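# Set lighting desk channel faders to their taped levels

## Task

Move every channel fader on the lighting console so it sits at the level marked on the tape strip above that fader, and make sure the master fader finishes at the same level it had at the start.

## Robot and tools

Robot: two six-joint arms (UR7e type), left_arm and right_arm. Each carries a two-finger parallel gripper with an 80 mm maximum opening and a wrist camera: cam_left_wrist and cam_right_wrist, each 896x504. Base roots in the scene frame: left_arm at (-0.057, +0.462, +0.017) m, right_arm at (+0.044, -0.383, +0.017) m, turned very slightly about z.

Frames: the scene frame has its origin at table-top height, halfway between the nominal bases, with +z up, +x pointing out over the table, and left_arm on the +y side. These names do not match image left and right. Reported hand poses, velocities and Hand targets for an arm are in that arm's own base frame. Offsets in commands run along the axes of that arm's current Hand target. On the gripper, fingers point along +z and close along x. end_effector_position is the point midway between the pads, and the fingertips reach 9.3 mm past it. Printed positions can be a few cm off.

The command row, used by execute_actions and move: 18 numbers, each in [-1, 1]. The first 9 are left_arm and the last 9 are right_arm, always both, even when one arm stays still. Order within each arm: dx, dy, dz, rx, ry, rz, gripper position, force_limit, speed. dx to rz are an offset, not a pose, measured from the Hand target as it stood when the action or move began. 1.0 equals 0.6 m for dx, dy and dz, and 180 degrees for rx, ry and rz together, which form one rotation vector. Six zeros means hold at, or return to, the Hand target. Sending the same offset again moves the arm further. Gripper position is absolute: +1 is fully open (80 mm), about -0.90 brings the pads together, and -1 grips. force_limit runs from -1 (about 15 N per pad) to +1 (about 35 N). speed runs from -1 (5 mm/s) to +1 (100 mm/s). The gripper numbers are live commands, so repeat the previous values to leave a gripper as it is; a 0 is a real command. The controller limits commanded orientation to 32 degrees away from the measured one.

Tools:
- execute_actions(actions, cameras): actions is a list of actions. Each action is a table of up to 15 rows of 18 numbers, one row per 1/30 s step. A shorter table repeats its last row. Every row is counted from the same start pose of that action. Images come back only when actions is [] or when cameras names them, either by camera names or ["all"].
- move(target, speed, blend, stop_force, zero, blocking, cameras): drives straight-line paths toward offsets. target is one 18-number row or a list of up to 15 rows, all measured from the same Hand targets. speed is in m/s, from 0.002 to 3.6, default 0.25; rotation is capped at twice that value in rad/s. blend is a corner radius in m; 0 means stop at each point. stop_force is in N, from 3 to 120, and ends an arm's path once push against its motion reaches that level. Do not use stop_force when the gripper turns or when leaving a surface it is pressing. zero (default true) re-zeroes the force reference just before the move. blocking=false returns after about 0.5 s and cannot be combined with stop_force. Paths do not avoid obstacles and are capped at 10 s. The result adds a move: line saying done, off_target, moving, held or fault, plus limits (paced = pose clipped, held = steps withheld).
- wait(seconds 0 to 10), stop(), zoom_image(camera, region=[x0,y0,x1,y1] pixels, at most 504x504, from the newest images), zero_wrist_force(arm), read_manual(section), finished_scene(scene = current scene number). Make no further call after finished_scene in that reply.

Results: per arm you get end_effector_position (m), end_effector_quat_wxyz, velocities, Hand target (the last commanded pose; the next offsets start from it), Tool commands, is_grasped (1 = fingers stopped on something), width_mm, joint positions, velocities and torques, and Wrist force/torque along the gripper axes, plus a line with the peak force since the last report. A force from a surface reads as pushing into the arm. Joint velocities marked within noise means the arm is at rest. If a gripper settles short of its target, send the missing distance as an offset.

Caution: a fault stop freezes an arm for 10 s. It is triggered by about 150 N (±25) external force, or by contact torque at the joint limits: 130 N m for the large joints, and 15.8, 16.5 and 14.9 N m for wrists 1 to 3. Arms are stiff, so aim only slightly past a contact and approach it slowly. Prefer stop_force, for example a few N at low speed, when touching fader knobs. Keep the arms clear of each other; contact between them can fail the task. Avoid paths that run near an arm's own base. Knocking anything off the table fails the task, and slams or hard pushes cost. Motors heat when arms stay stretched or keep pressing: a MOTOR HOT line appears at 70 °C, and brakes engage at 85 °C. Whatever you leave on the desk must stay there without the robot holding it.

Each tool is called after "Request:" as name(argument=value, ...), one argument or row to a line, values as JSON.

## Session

Request:
execute_actions(
  actions=[],
)

Scene clock: 0.00 s.
left_arm: end_effector_position=(+0.2544, -0.2415, +0.1326) width_mm=79.9 is_grasped=0 end_effector_quat_wxyz=(-0.145, +0.930, +0.334, -0.053) | right_arm: end_effector_position=(+0.2019, -0.2104, +0.0986) width_mm=79.9 is_grasped=0 end_effector_quat_wxyz=(+0.050, +0.385, +0.811, +0.437)
Joint positions: left_arm=[-1.104 -1.634 2.223 -1.858 -1.64 -0.212] | right_arm=[2.24 -1.627 -2.449 -1.048 2.409 -1.773]
Joint velocities: within noise
Joint torques (N m): no reading
Wrist force (N): no reading
Wrist torque (N m): no reading
Wrist force, peak (N): no reading
Hand target: left_arm +0.2544, -0.2415, +0.1326; -0.145, +0.930, +0.334, -0.053 | right_arm +0.2019, -0.2104, +0.0986; +0.050, +0.385, +0.811, +0.437
Tool commands: left_gripper/position=+0.998 left_gripper/force_limit=+1.0 left_gripper/speed=+1.0 right_gripper/position=+0.996 right_gripper/force_limit=+1.0 right_gripper/speed=+1.0

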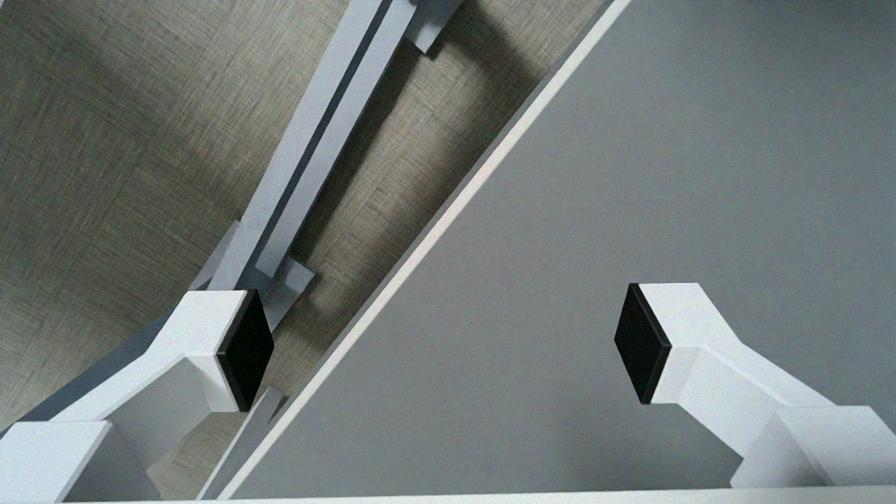

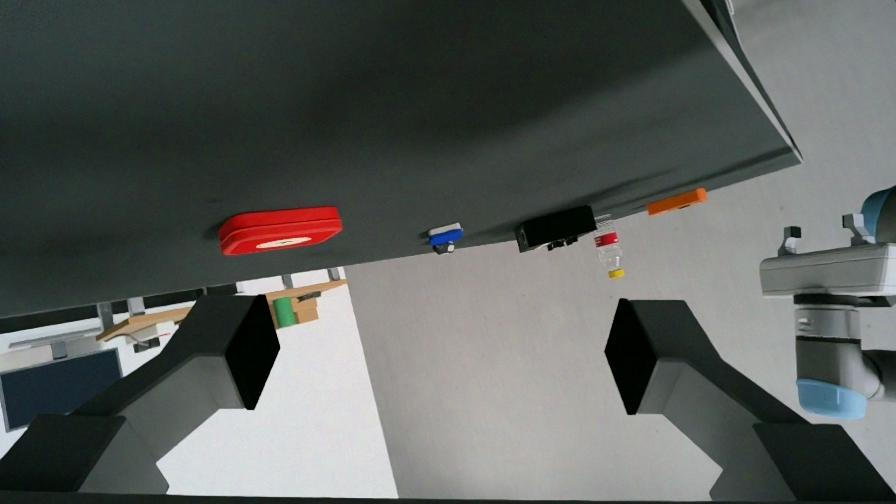

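Request:
zoom_image(
  camera="cam_right_wrist",
  region=[420, 150, 720, 300],
)

Scaled by 1.680 from the camera's 896x504 image, which has a finer 1280x720 frame.

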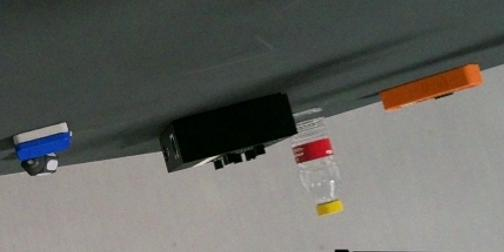

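Request:
move(
  target=[-0.1524, 0.3108, -0.4799, -0.0924, -0.0430, -0.2782, 1, -1, 1, 0, 0, 0, 0, 0, 0, 1, -1, 1],
  speed=0.55,
  cameras=["cam_left_wrist"],
)

Scene clock: 43.07 s.
left_arm: end_effector_position=(+0.3529, -0.5041, +0.3501) width_mm=80.0 is_grasped=0 end_effector_quat_wxyz=(+0.000, +0.707, +0.707, +0.000) end_effector_velocity=(+0.001, -0.001, +0.002) end_effector_angular_velocity=(-0.003, -0.001, +0.007) | right_arm: end_effector_position=(+0.2019, -0.2104, +0.0986) width_mm=80.0 is_grasped=0 end_effector_quat_wxyz=(+0.050, +0.385, +0.811, +0.437)
Joint positions: left_arm=[-1.178 -1.312 1.328 -1.588 -1.571 -1.178] | right_arm=[2.24 -1.627 -2.449 -1.048 2.409 -1.773]
Joint velocities: left_arm=[0.001 0.001 -0.005 0.001 0 -0.006] | right_arm=[within noise]
Joint torques (N m): left_arm=[10.35 -27.36 -35.09 -2.11 -0.1 -1.78] | right_arm=[-1.37 19.75 15.13 1.93 1.06 0.23]
Wrist force (N): left_arm=[-0.7 -0.3 0.4] | right_arm=[0.2 -0.1 -0.1]
Wrist torque (N m): left_arm=[0.00 0.05 -0.08] | right_arm=[-0.02 -0.02 0.00]
Wrist force, peak (N): left_arm=[-2.8 0.3 -1.1] | right_arm=[0.3 -0.5 -0.2]
Hand target: left_arm +0.3530, -0.5041, +0.3502; +0.000, +0.707, +0.707, +0.000 | right_arm +0.2019, -0.2104, +0.0986; +0.050, +0.385, +0.811, +0.437
Off the commanded pose: left_arm 0.000 m, 0 deg | right_arm 0.000 m, 0 deg.
move: done
Images, in order (width x height): cam_left_wrist 896x504.

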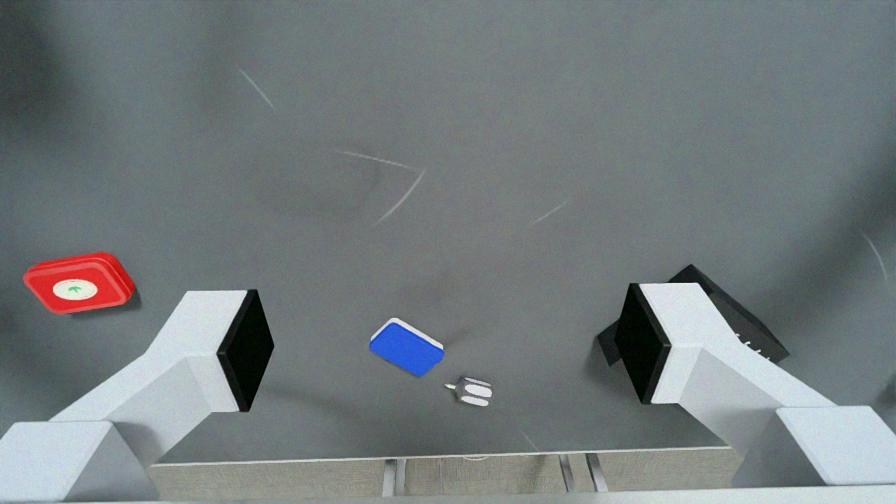

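Request:
move(
  target=[0.4583, 0.2133, 0.0833, 0, 0, 0, 1, -1, 1, 0, 0, 0, 0, 0, 0, 1, -1, 1],
  speed=0.5,
  cameras=["cam_left_wrist"],
)

Request:
zoom_image(
  camera="cam_left_wrist",
  region=[310, 130, 590, 370],
)

Scene clock: 63.93 s.
left_arm: end_effector_position=(+0.4809, -0.2293, +0.3001) width_mm=80.0 is_grasped=0 end_effector_quat_wxyz=(+0.000, +0.707, +0.707, +0.000) end_effector_velocity=(+0.001, +0.002, +0.001) end_effector_angular_velocity=(+0.001, -0.001, -0.003) | right_arm: end_effector_position=(+0.2019, -0.2104, +0.0986) width_mm=80.0 is_grasped=0 end_effector_quat_wxyz=(+0.050, +0.385, +0.811, +0.437)
Joint positions: left_arm=[-0.698 -1.5 1.678 -1.749 -1.571 -0.698] | right_arm=[2.24 -1.627 -2.449 -1.048 2.409 -1.773]
Joint velocities: left_arm=[0.003 -0.001 0 0 0.001 0.006] | right_arm=[within noise]
Joint torques (N m): left_arm=[10.69 -33.93 -27.76 -1.16 1.32 1.65] | right_arm=[-2.08 20.67 15.54 1.69 1.2 0.29]
Wrist force (N): left_arm=[-0.6 0.1 0.4] | right_arm=[-0.1 -0.2 -0.1]
Wrist torque (N m): left_arm=[0.09 0.01 -0.17] | right_arm=[-0.03 0.01 0.01]
Wrist force, peak (N): left_arm=[4.9 2.9 1.2] | right_arm=[0.5 -0.5 -0.2]
Hand target: left_arm +0.4810, -0.2292, +0.3001; +0.000, +0.707, +0.707, +0.000 | right_arm +0.2019, -0.2104, +0.0986; +0.050, +0.385, +0.811, +0.437
Off the commanded pose: left_arm 0.000 m, 0 deg | right_arm 0.000 m, 0 deg.
move: done
Images, in order (width x height): cam_left_wrist 896x504.

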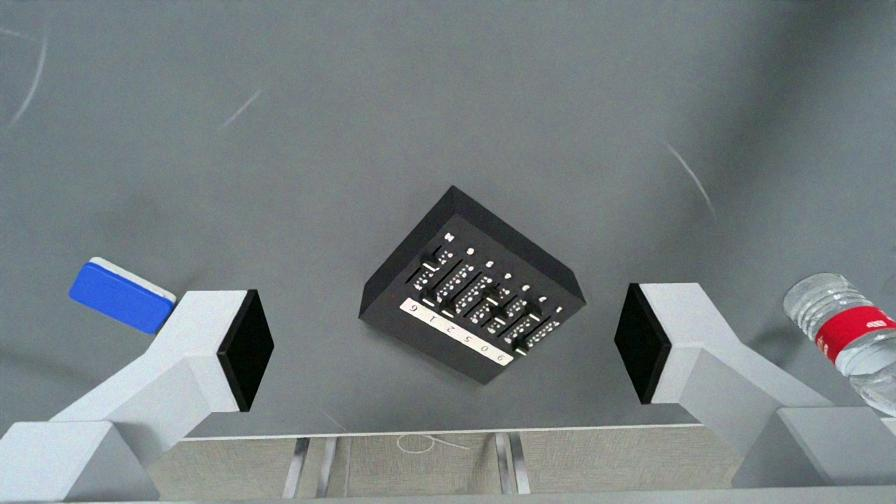

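Scaled by 1.800 from the camera's 896x504 image, which has a finer 1280x720 frame.

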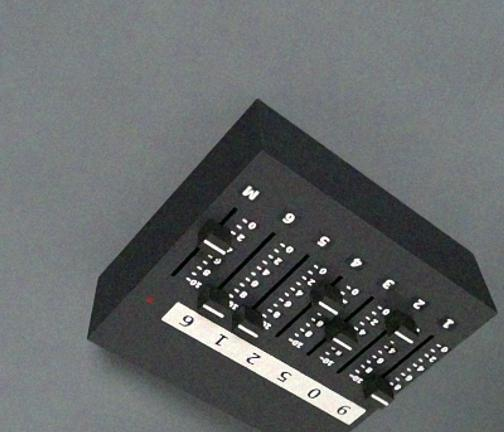

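Request:
move(
  target=[0.0998, 0.3965, 0.2252, 0, 0, 0.7111, 1, -1, 1, 0, 0, 0, 0, 0, 0, 1, -1, 1],
  speed=0.6,
  cameras=["cam_left_wrist"],
)

Request:
zoom_image(
  camera="cam_left_wrist",
  region=[350, 0, 540, 190],
)

Request:
zoom_image(
  camera="cam_left_wrist",
  region=[350, 150, 540, 340],
)

Request:
zoom_image(
  camera="cam_left_wrist",
  region=[460, 0, 640, 340],
)

Scene clock: 143.40 s.
left_arm: end_effector_position=(+0.7189, -0.1693, +0.1650) width_mm=80.0 is_grasped=0 end_effector_quat_wxyz=(+0.000, +0.946, -0.325, +0.000) end_effector_velocity=(+0.000, +0.001, +0.000) end_effector_angular_velocity=(+0.001, +0.000, -0.004) | right_arm: end_effector_position=(+0.2019, -0.2104, +0.0986) width_mm=80.0 is_grasped=0 end_effector_quat_wxyz=(+0.050, +0.385, +0.811, +0.437)
Joint positions: left_arm=[-0.413 -0.931 1.246 -1.886 -1.571 1.821] | right_arm=[2.24 -1.627 -2.449 -1.048 2.409 -1.773]
Joint velocities: left_arm=[0.001 0.001 0 0 0.001 0.005] | right_arm=[within noise]
Joint torques (N m): left_arm=[-12.52 -46.42 -15.92 -4.37 0.15 1.55] | right_arm=[-0.5 20.07 16.46 1.69 1.29 0.29]
Wrist force (N): left_arm=[-0.6 -0.5 0.2] | right_arm=[0.2 -0.1 0.0]
Wrist torque (N m): left_arm=[-0.02 0.04 -0.17] | right_arm=[-0.01 -0.03 0.01]
Wrist force, peak (N): left_arm=[0.0 -1.1 0.8] | right_arm=[0.7 -0.2 -0.1]
Hand target: left_arm +0.7189, -0.1693, +0.1650; +0.000, +0.946, -0.326, +0.000 | right_arm +0.2019, -0.2104, +0.0986; +0.050, +0.385, +0.811, +0.437
Off the commanded pose: left_arm 0.000 m, 0 deg | right_arm 0.000 m, 0 deg.
move: done
Images, in order (width x height): cam_left_wrist 896x504.

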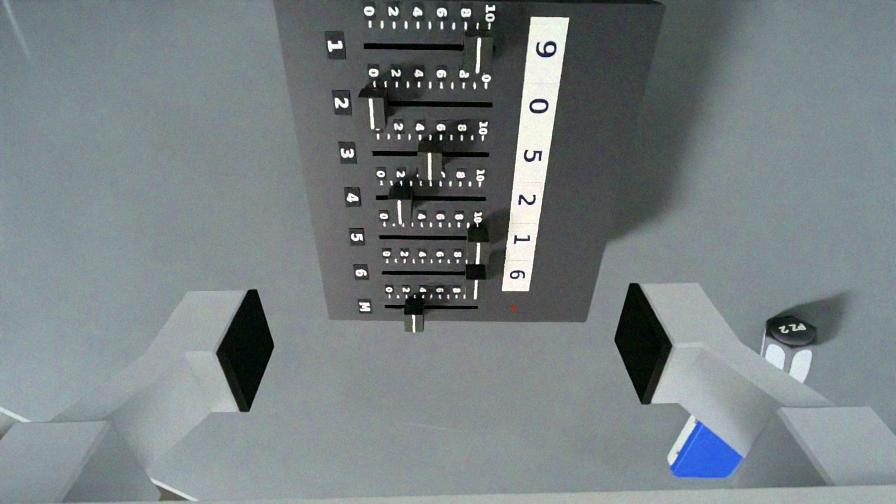

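Scaled by 2.653 from the camera's 896x504 image, which has a finer 1280x720 frame.

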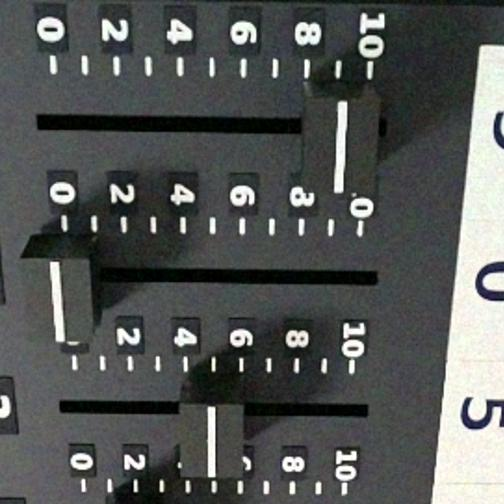

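Scaled by 2.653 from the camera's 896x504 image, which has a finer 1280x720 frame.

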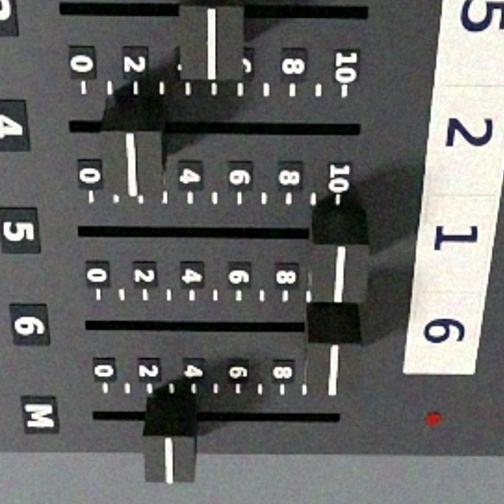

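Scaled by 1.482 from the camera's 896x504 image, which has a finer 1280x720 frame.

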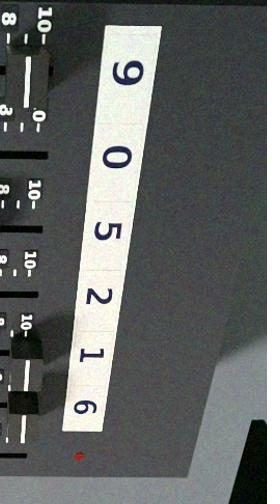

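Request:
zoom_image(
  camera="cam_left_wrist",
  region=[490, 240, 560, 310],
)

Request:
zoom_image(
  camera="cam_left_wrist",
  region=[510, 10, 590, 90],
)

Request:
move(
  target=[
    [-0.0034, 0.1279, 0.185, 0, 0, 0, 1, -1, 1, 0, 0, 0, 0, 0, 0, 1, -1, 1],
    [-0.0034, 0.1279, 0.185, 0, 0, 0, -1, -1, 1, 0, 0, 0, 0, 0, 0, 1, -1, 1],
  ],
  speed=0.3,
  cameras=["cam_left_wrist"],
)

Request:
zoom_image(
  camera="cam_left_wrist",
  region=[330, 150, 620, 440],
)

Scaled by 7.200 from the camera's 896x504 image, which has a finer 1280x720 frame.

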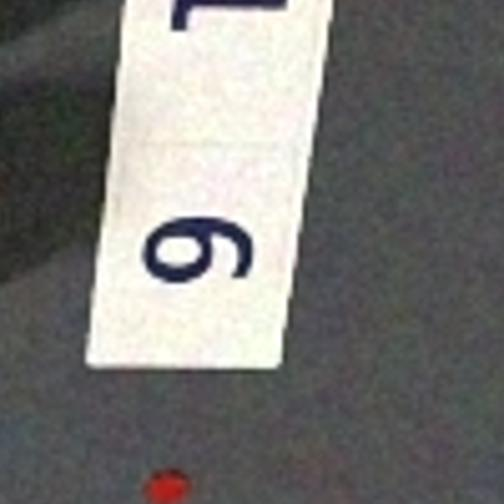

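Scaled by 6.300 from the camera's 896x504 image, which has a finer 1280x720 frame.

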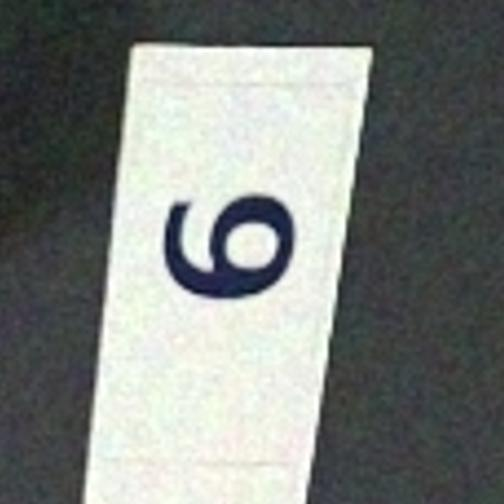

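Scene clock: 257.47 s.
left_arm: end_effector_position=(+0.6701, -0.2286, +0.0540) width_mm=9.7 is_grasped=1 end_effector_quat_wxyz=(+0.000, +0.946, -0.326, +0.000) | right_arm: end_effector_position=(+0.2019, -0.2104, +0.0986) width_mm=80.0 is_grasped=0 end_effector_quat_wxyz=(+0.050, +0.385, +0.811, +0.437)
Joint positions: left_arm=[-0.518 -0.881 1.475 -2.165 -1.571 1.716] | right_arm=[2.24 -1.627 -2.449 -1.048 2.409 -1.773]
Joint torques (N m): left_arm=[-11.26 -41.15 -9.51 -3.82 2.04 -1.96] | right_arm=[-0.16 19.81 16.91 1.64 1.01 0.33]
Wrist force (N): left_arm=[0.0 -0.7 0.7] | right_arm=[0.1 -0.2 -0.3]
Wrist torque (N m): left_arm=[-0.03 0.03 -0.07] | right_arm=[-0.03 -0.01 0.01]
Wrist force, peak (N): left_arm=[-0.4 2.7 3.5] | right_arm=[0.3 -0.5 -0.2]
Hand target: left_arm +0.6701, -0.2286, +0.0540; +0.000, +0.946, -0.326, +0.000 | right_arm +0.2019, -0.2104, +0.0986; +0.050, +0.385, +0.811, +0.437
Off the commanded pose: left_arm 0.000 m, 0 deg | right_arm 0.000 m, 0 deg.
move: done
Images, in order (width x height): cam_left_wrist 896x504.

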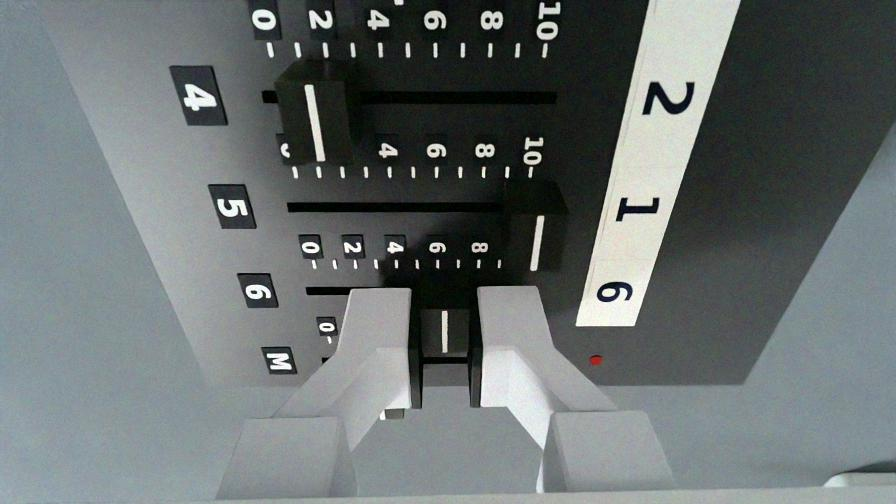

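Scaled by 1.738 from the camera's 896x504 image, which has a finer 1280x720 frame.

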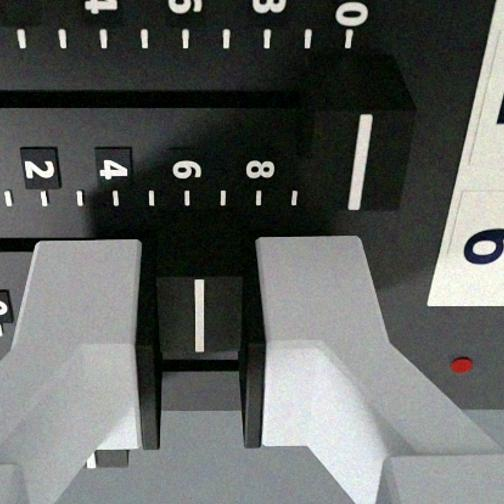

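Request:
move(
  target=[
    [-0.0022, 0, 0, 0, 0, 0, -1, -1, 1, 0, 0, 0, 0, 0, 0, 1, -1, 1],
    [-0.0022, 0, 0, 0, 0, 0, 1, -1, 1, 0, 0, 0, 0, 0, 0, 1, -1, 1],
    [-0.0260, -0.0367, 0, 0, 0, 0, 1, -1, 1, 0, 0, 0, 0, 0, 0, 1, -1, 1],
    [-0.03875, -0.0367, 0, 0, 0, 0, -1, -1, 1, 0, 0, 0, 0, 0, 0, 1, -1, 1],
  ],
  speed=[0.1, 0.2, 0.2, 0.1],
  cameras=["cam_left_wrist"],
)

Request:
zoom_image(
  camera="cam_left_wrist",
  region=[330, 150, 620, 440],
)

Scene clock: 293.07 s.
left_arm: end_effector_position=(+0.6653, -0.1969, +0.0540) width_mm=9.7 is_grasped=1 end_effector_quat_wxyz=(+0.000, +0.946, -0.326, +0.000) | right_arm: end_effector_position=(+0.2019, -0.2104, +0.0986) width_mm=80.0 is_grasped=0 end_effector_quat_wxyz=(+0.050, +0.385, +0.811, +0.437)
Joint positions: left_arm=[-0.481 -0.909 1.526 -2.188 -1.571 1.753] | right_arm=[2.24 -1.627 -2.449 -1.048 2.409 -1.773]
Joint torques (N m): left_arm=[-12.57 -51.17 -9.82 -2.08 0.78 -1.91] | right_arm=[-1.39 20.35 15.85 1.8 0.99 0.22]
Wrist force (N): left_arm=[0.2 -0.7 0.8] | right_arm=[0.5 -0.2 0.0]
Wrist torque (N m): left_arm=[-0.01 0.05 -0.16] | right_arm=[-0.03 -0.06 0.01]
Wrist force, peak (N): left_arm=[-0.3 -1.5 -3.4] | right_arm=[0.5 -0.6 -0.3]
Hand target: left_arm +0.6653, -0.1969, +0.0540; +0.000, +0.946, -0.326, +0.000 | right_arm +0.2019, -0.2104, +0.0986; +0.050, +0.385, +0.811, +0.437
Off the commanded pose: left_arm 0.000 m, 0 deg | right_arm 0.000 m, 0 deg.
move: done
Images, in order (width x height): cam_left_wrist 896x504.

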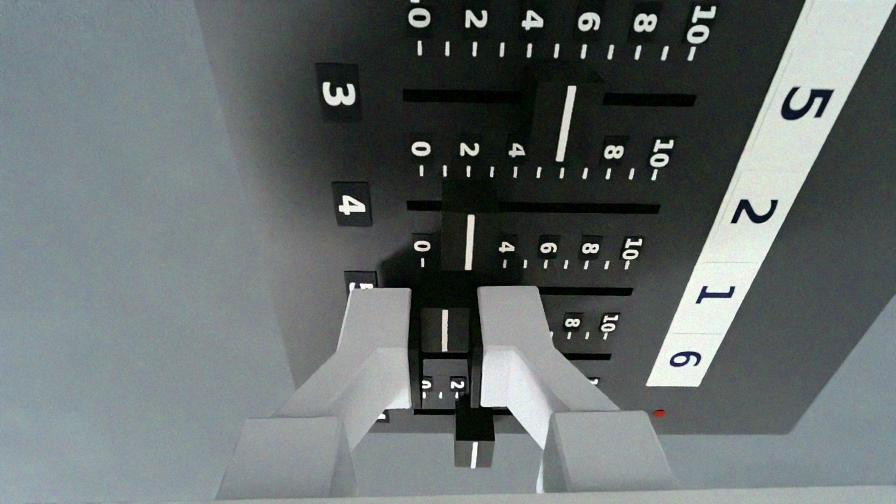

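Scaled by 1.738 from the camera's 896x504 image, which has a finer 1280x720 frame.

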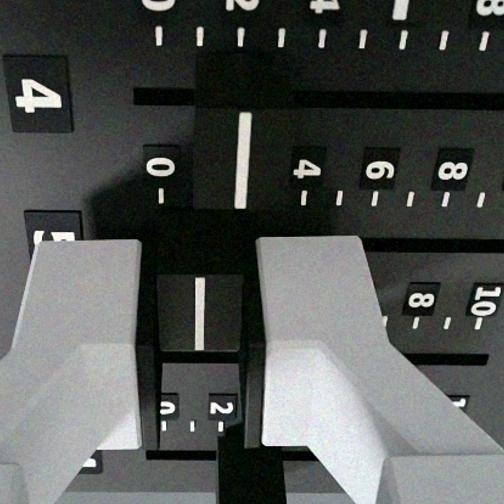

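Request:
move(
  target=[
    [0, 0, 0, 0, 0, 0, -0.425, -1, 1, 0, 0, 0, 0, 0, 0, 1, -1, 1],
    [0.04215, -0.0912, -0.185, 0, 0, 0, -0.425, -1, 1, 0, 0, 0, 0, 0, 0, 1, -1, 1],
  ],
  speed=0.4,
  cameras=["cam_left_wrist"],
)

Request:
zoom_image(
  camera="cam_left_wrist",
  region=[350, 0, 540, 190],
)

Request:
zoom_image(
  camera="cam_left_wrist",
  region=[350, 150, 540, 340],
)

Scene clock: 311.10 s.
left_arm: end_effector_position=(+0.7189, -0.1693, +0.1649) width_mm=20.2 is_grasped=0 end_effector_quat_wxyz=(+0.000, +0.946, -0.326, +0.000) | right_arm: end_effector_position=(+0.2019, -0.2104, +0.0986) width_mm=80.0 is_grasped=0 end_effector_quat_wxyz=(+0.050, +0.385, +0.811, +0.437)
Joint positions: left_arm=[-0.413 -0.931 1.246 -1.887 -1.571 1.821] | right_arm=[2.24 -1.627 -2.449 -1.048 2.409 -1.773]
Joint torques (N m): left_arm=[-9.69 -55.09 -33.98 -0.58 -1.16 -0.6] | right_arm=[-2.15 20.12 16.33 1.33 1.2 0.27]
Wrist force (N): left_arm=[-0.7 -0.5 0.3] | right_arm=[0.4 -0.1 -0.1]
Wrist torque (N m): left_arm=[-0.02 0.05 -0.17] | right_arm=[-0.01 -0.04 0.00]
Wrist force, peak (N): left_arm=[-1.2 1.8 4.2] | right_arm=[0.4 -0.4 -0.4]
Hand target: left_arm +0.7189, -0.1693, +0.1650; +0.000, +0.946, -0.326, +0.000 | right_arm +0.2019, -0.2104, +0.0986; +0.050, +0.385, +0.811, +0.437
Off the commanded pose: left_arm 0.000 m, 0 deg | right_arm 0.000 m, 0 deg.
move: done
Images, in order (width x height): cam_left_wrist 896x504.

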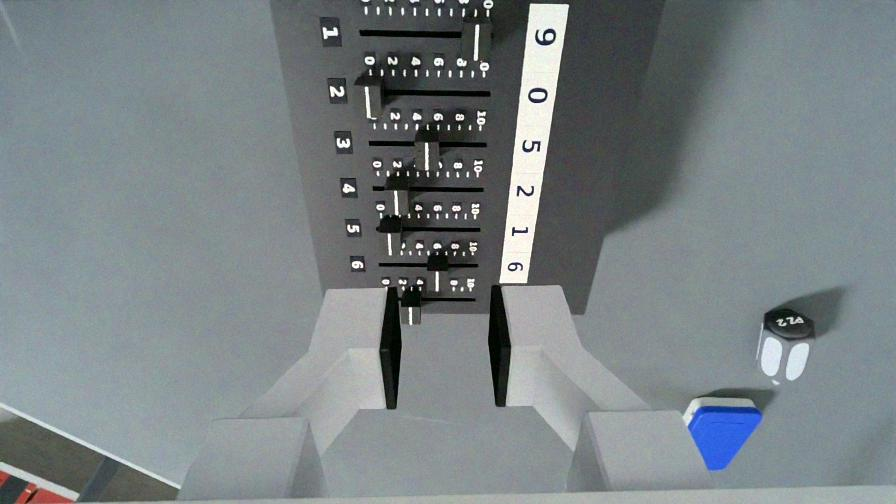

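Scaled by 2.653 from the camera's 896x504 image, which has a finer 1280x720 frame.

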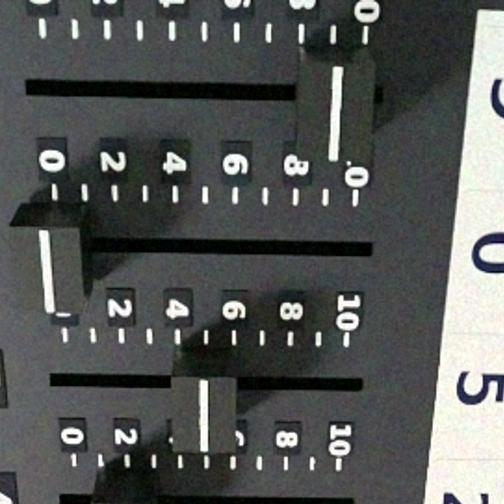

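Scaled by 2.653 from the camera's 896x504 image, which has a finer 1280x720 frame.

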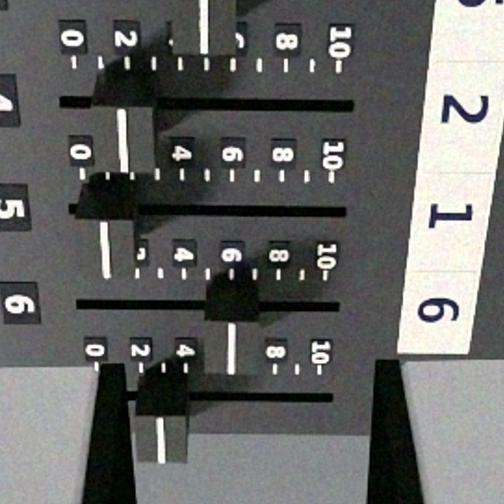

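Request:
finished_scene(
  scene=2,
)

The scene is finished: the task was done.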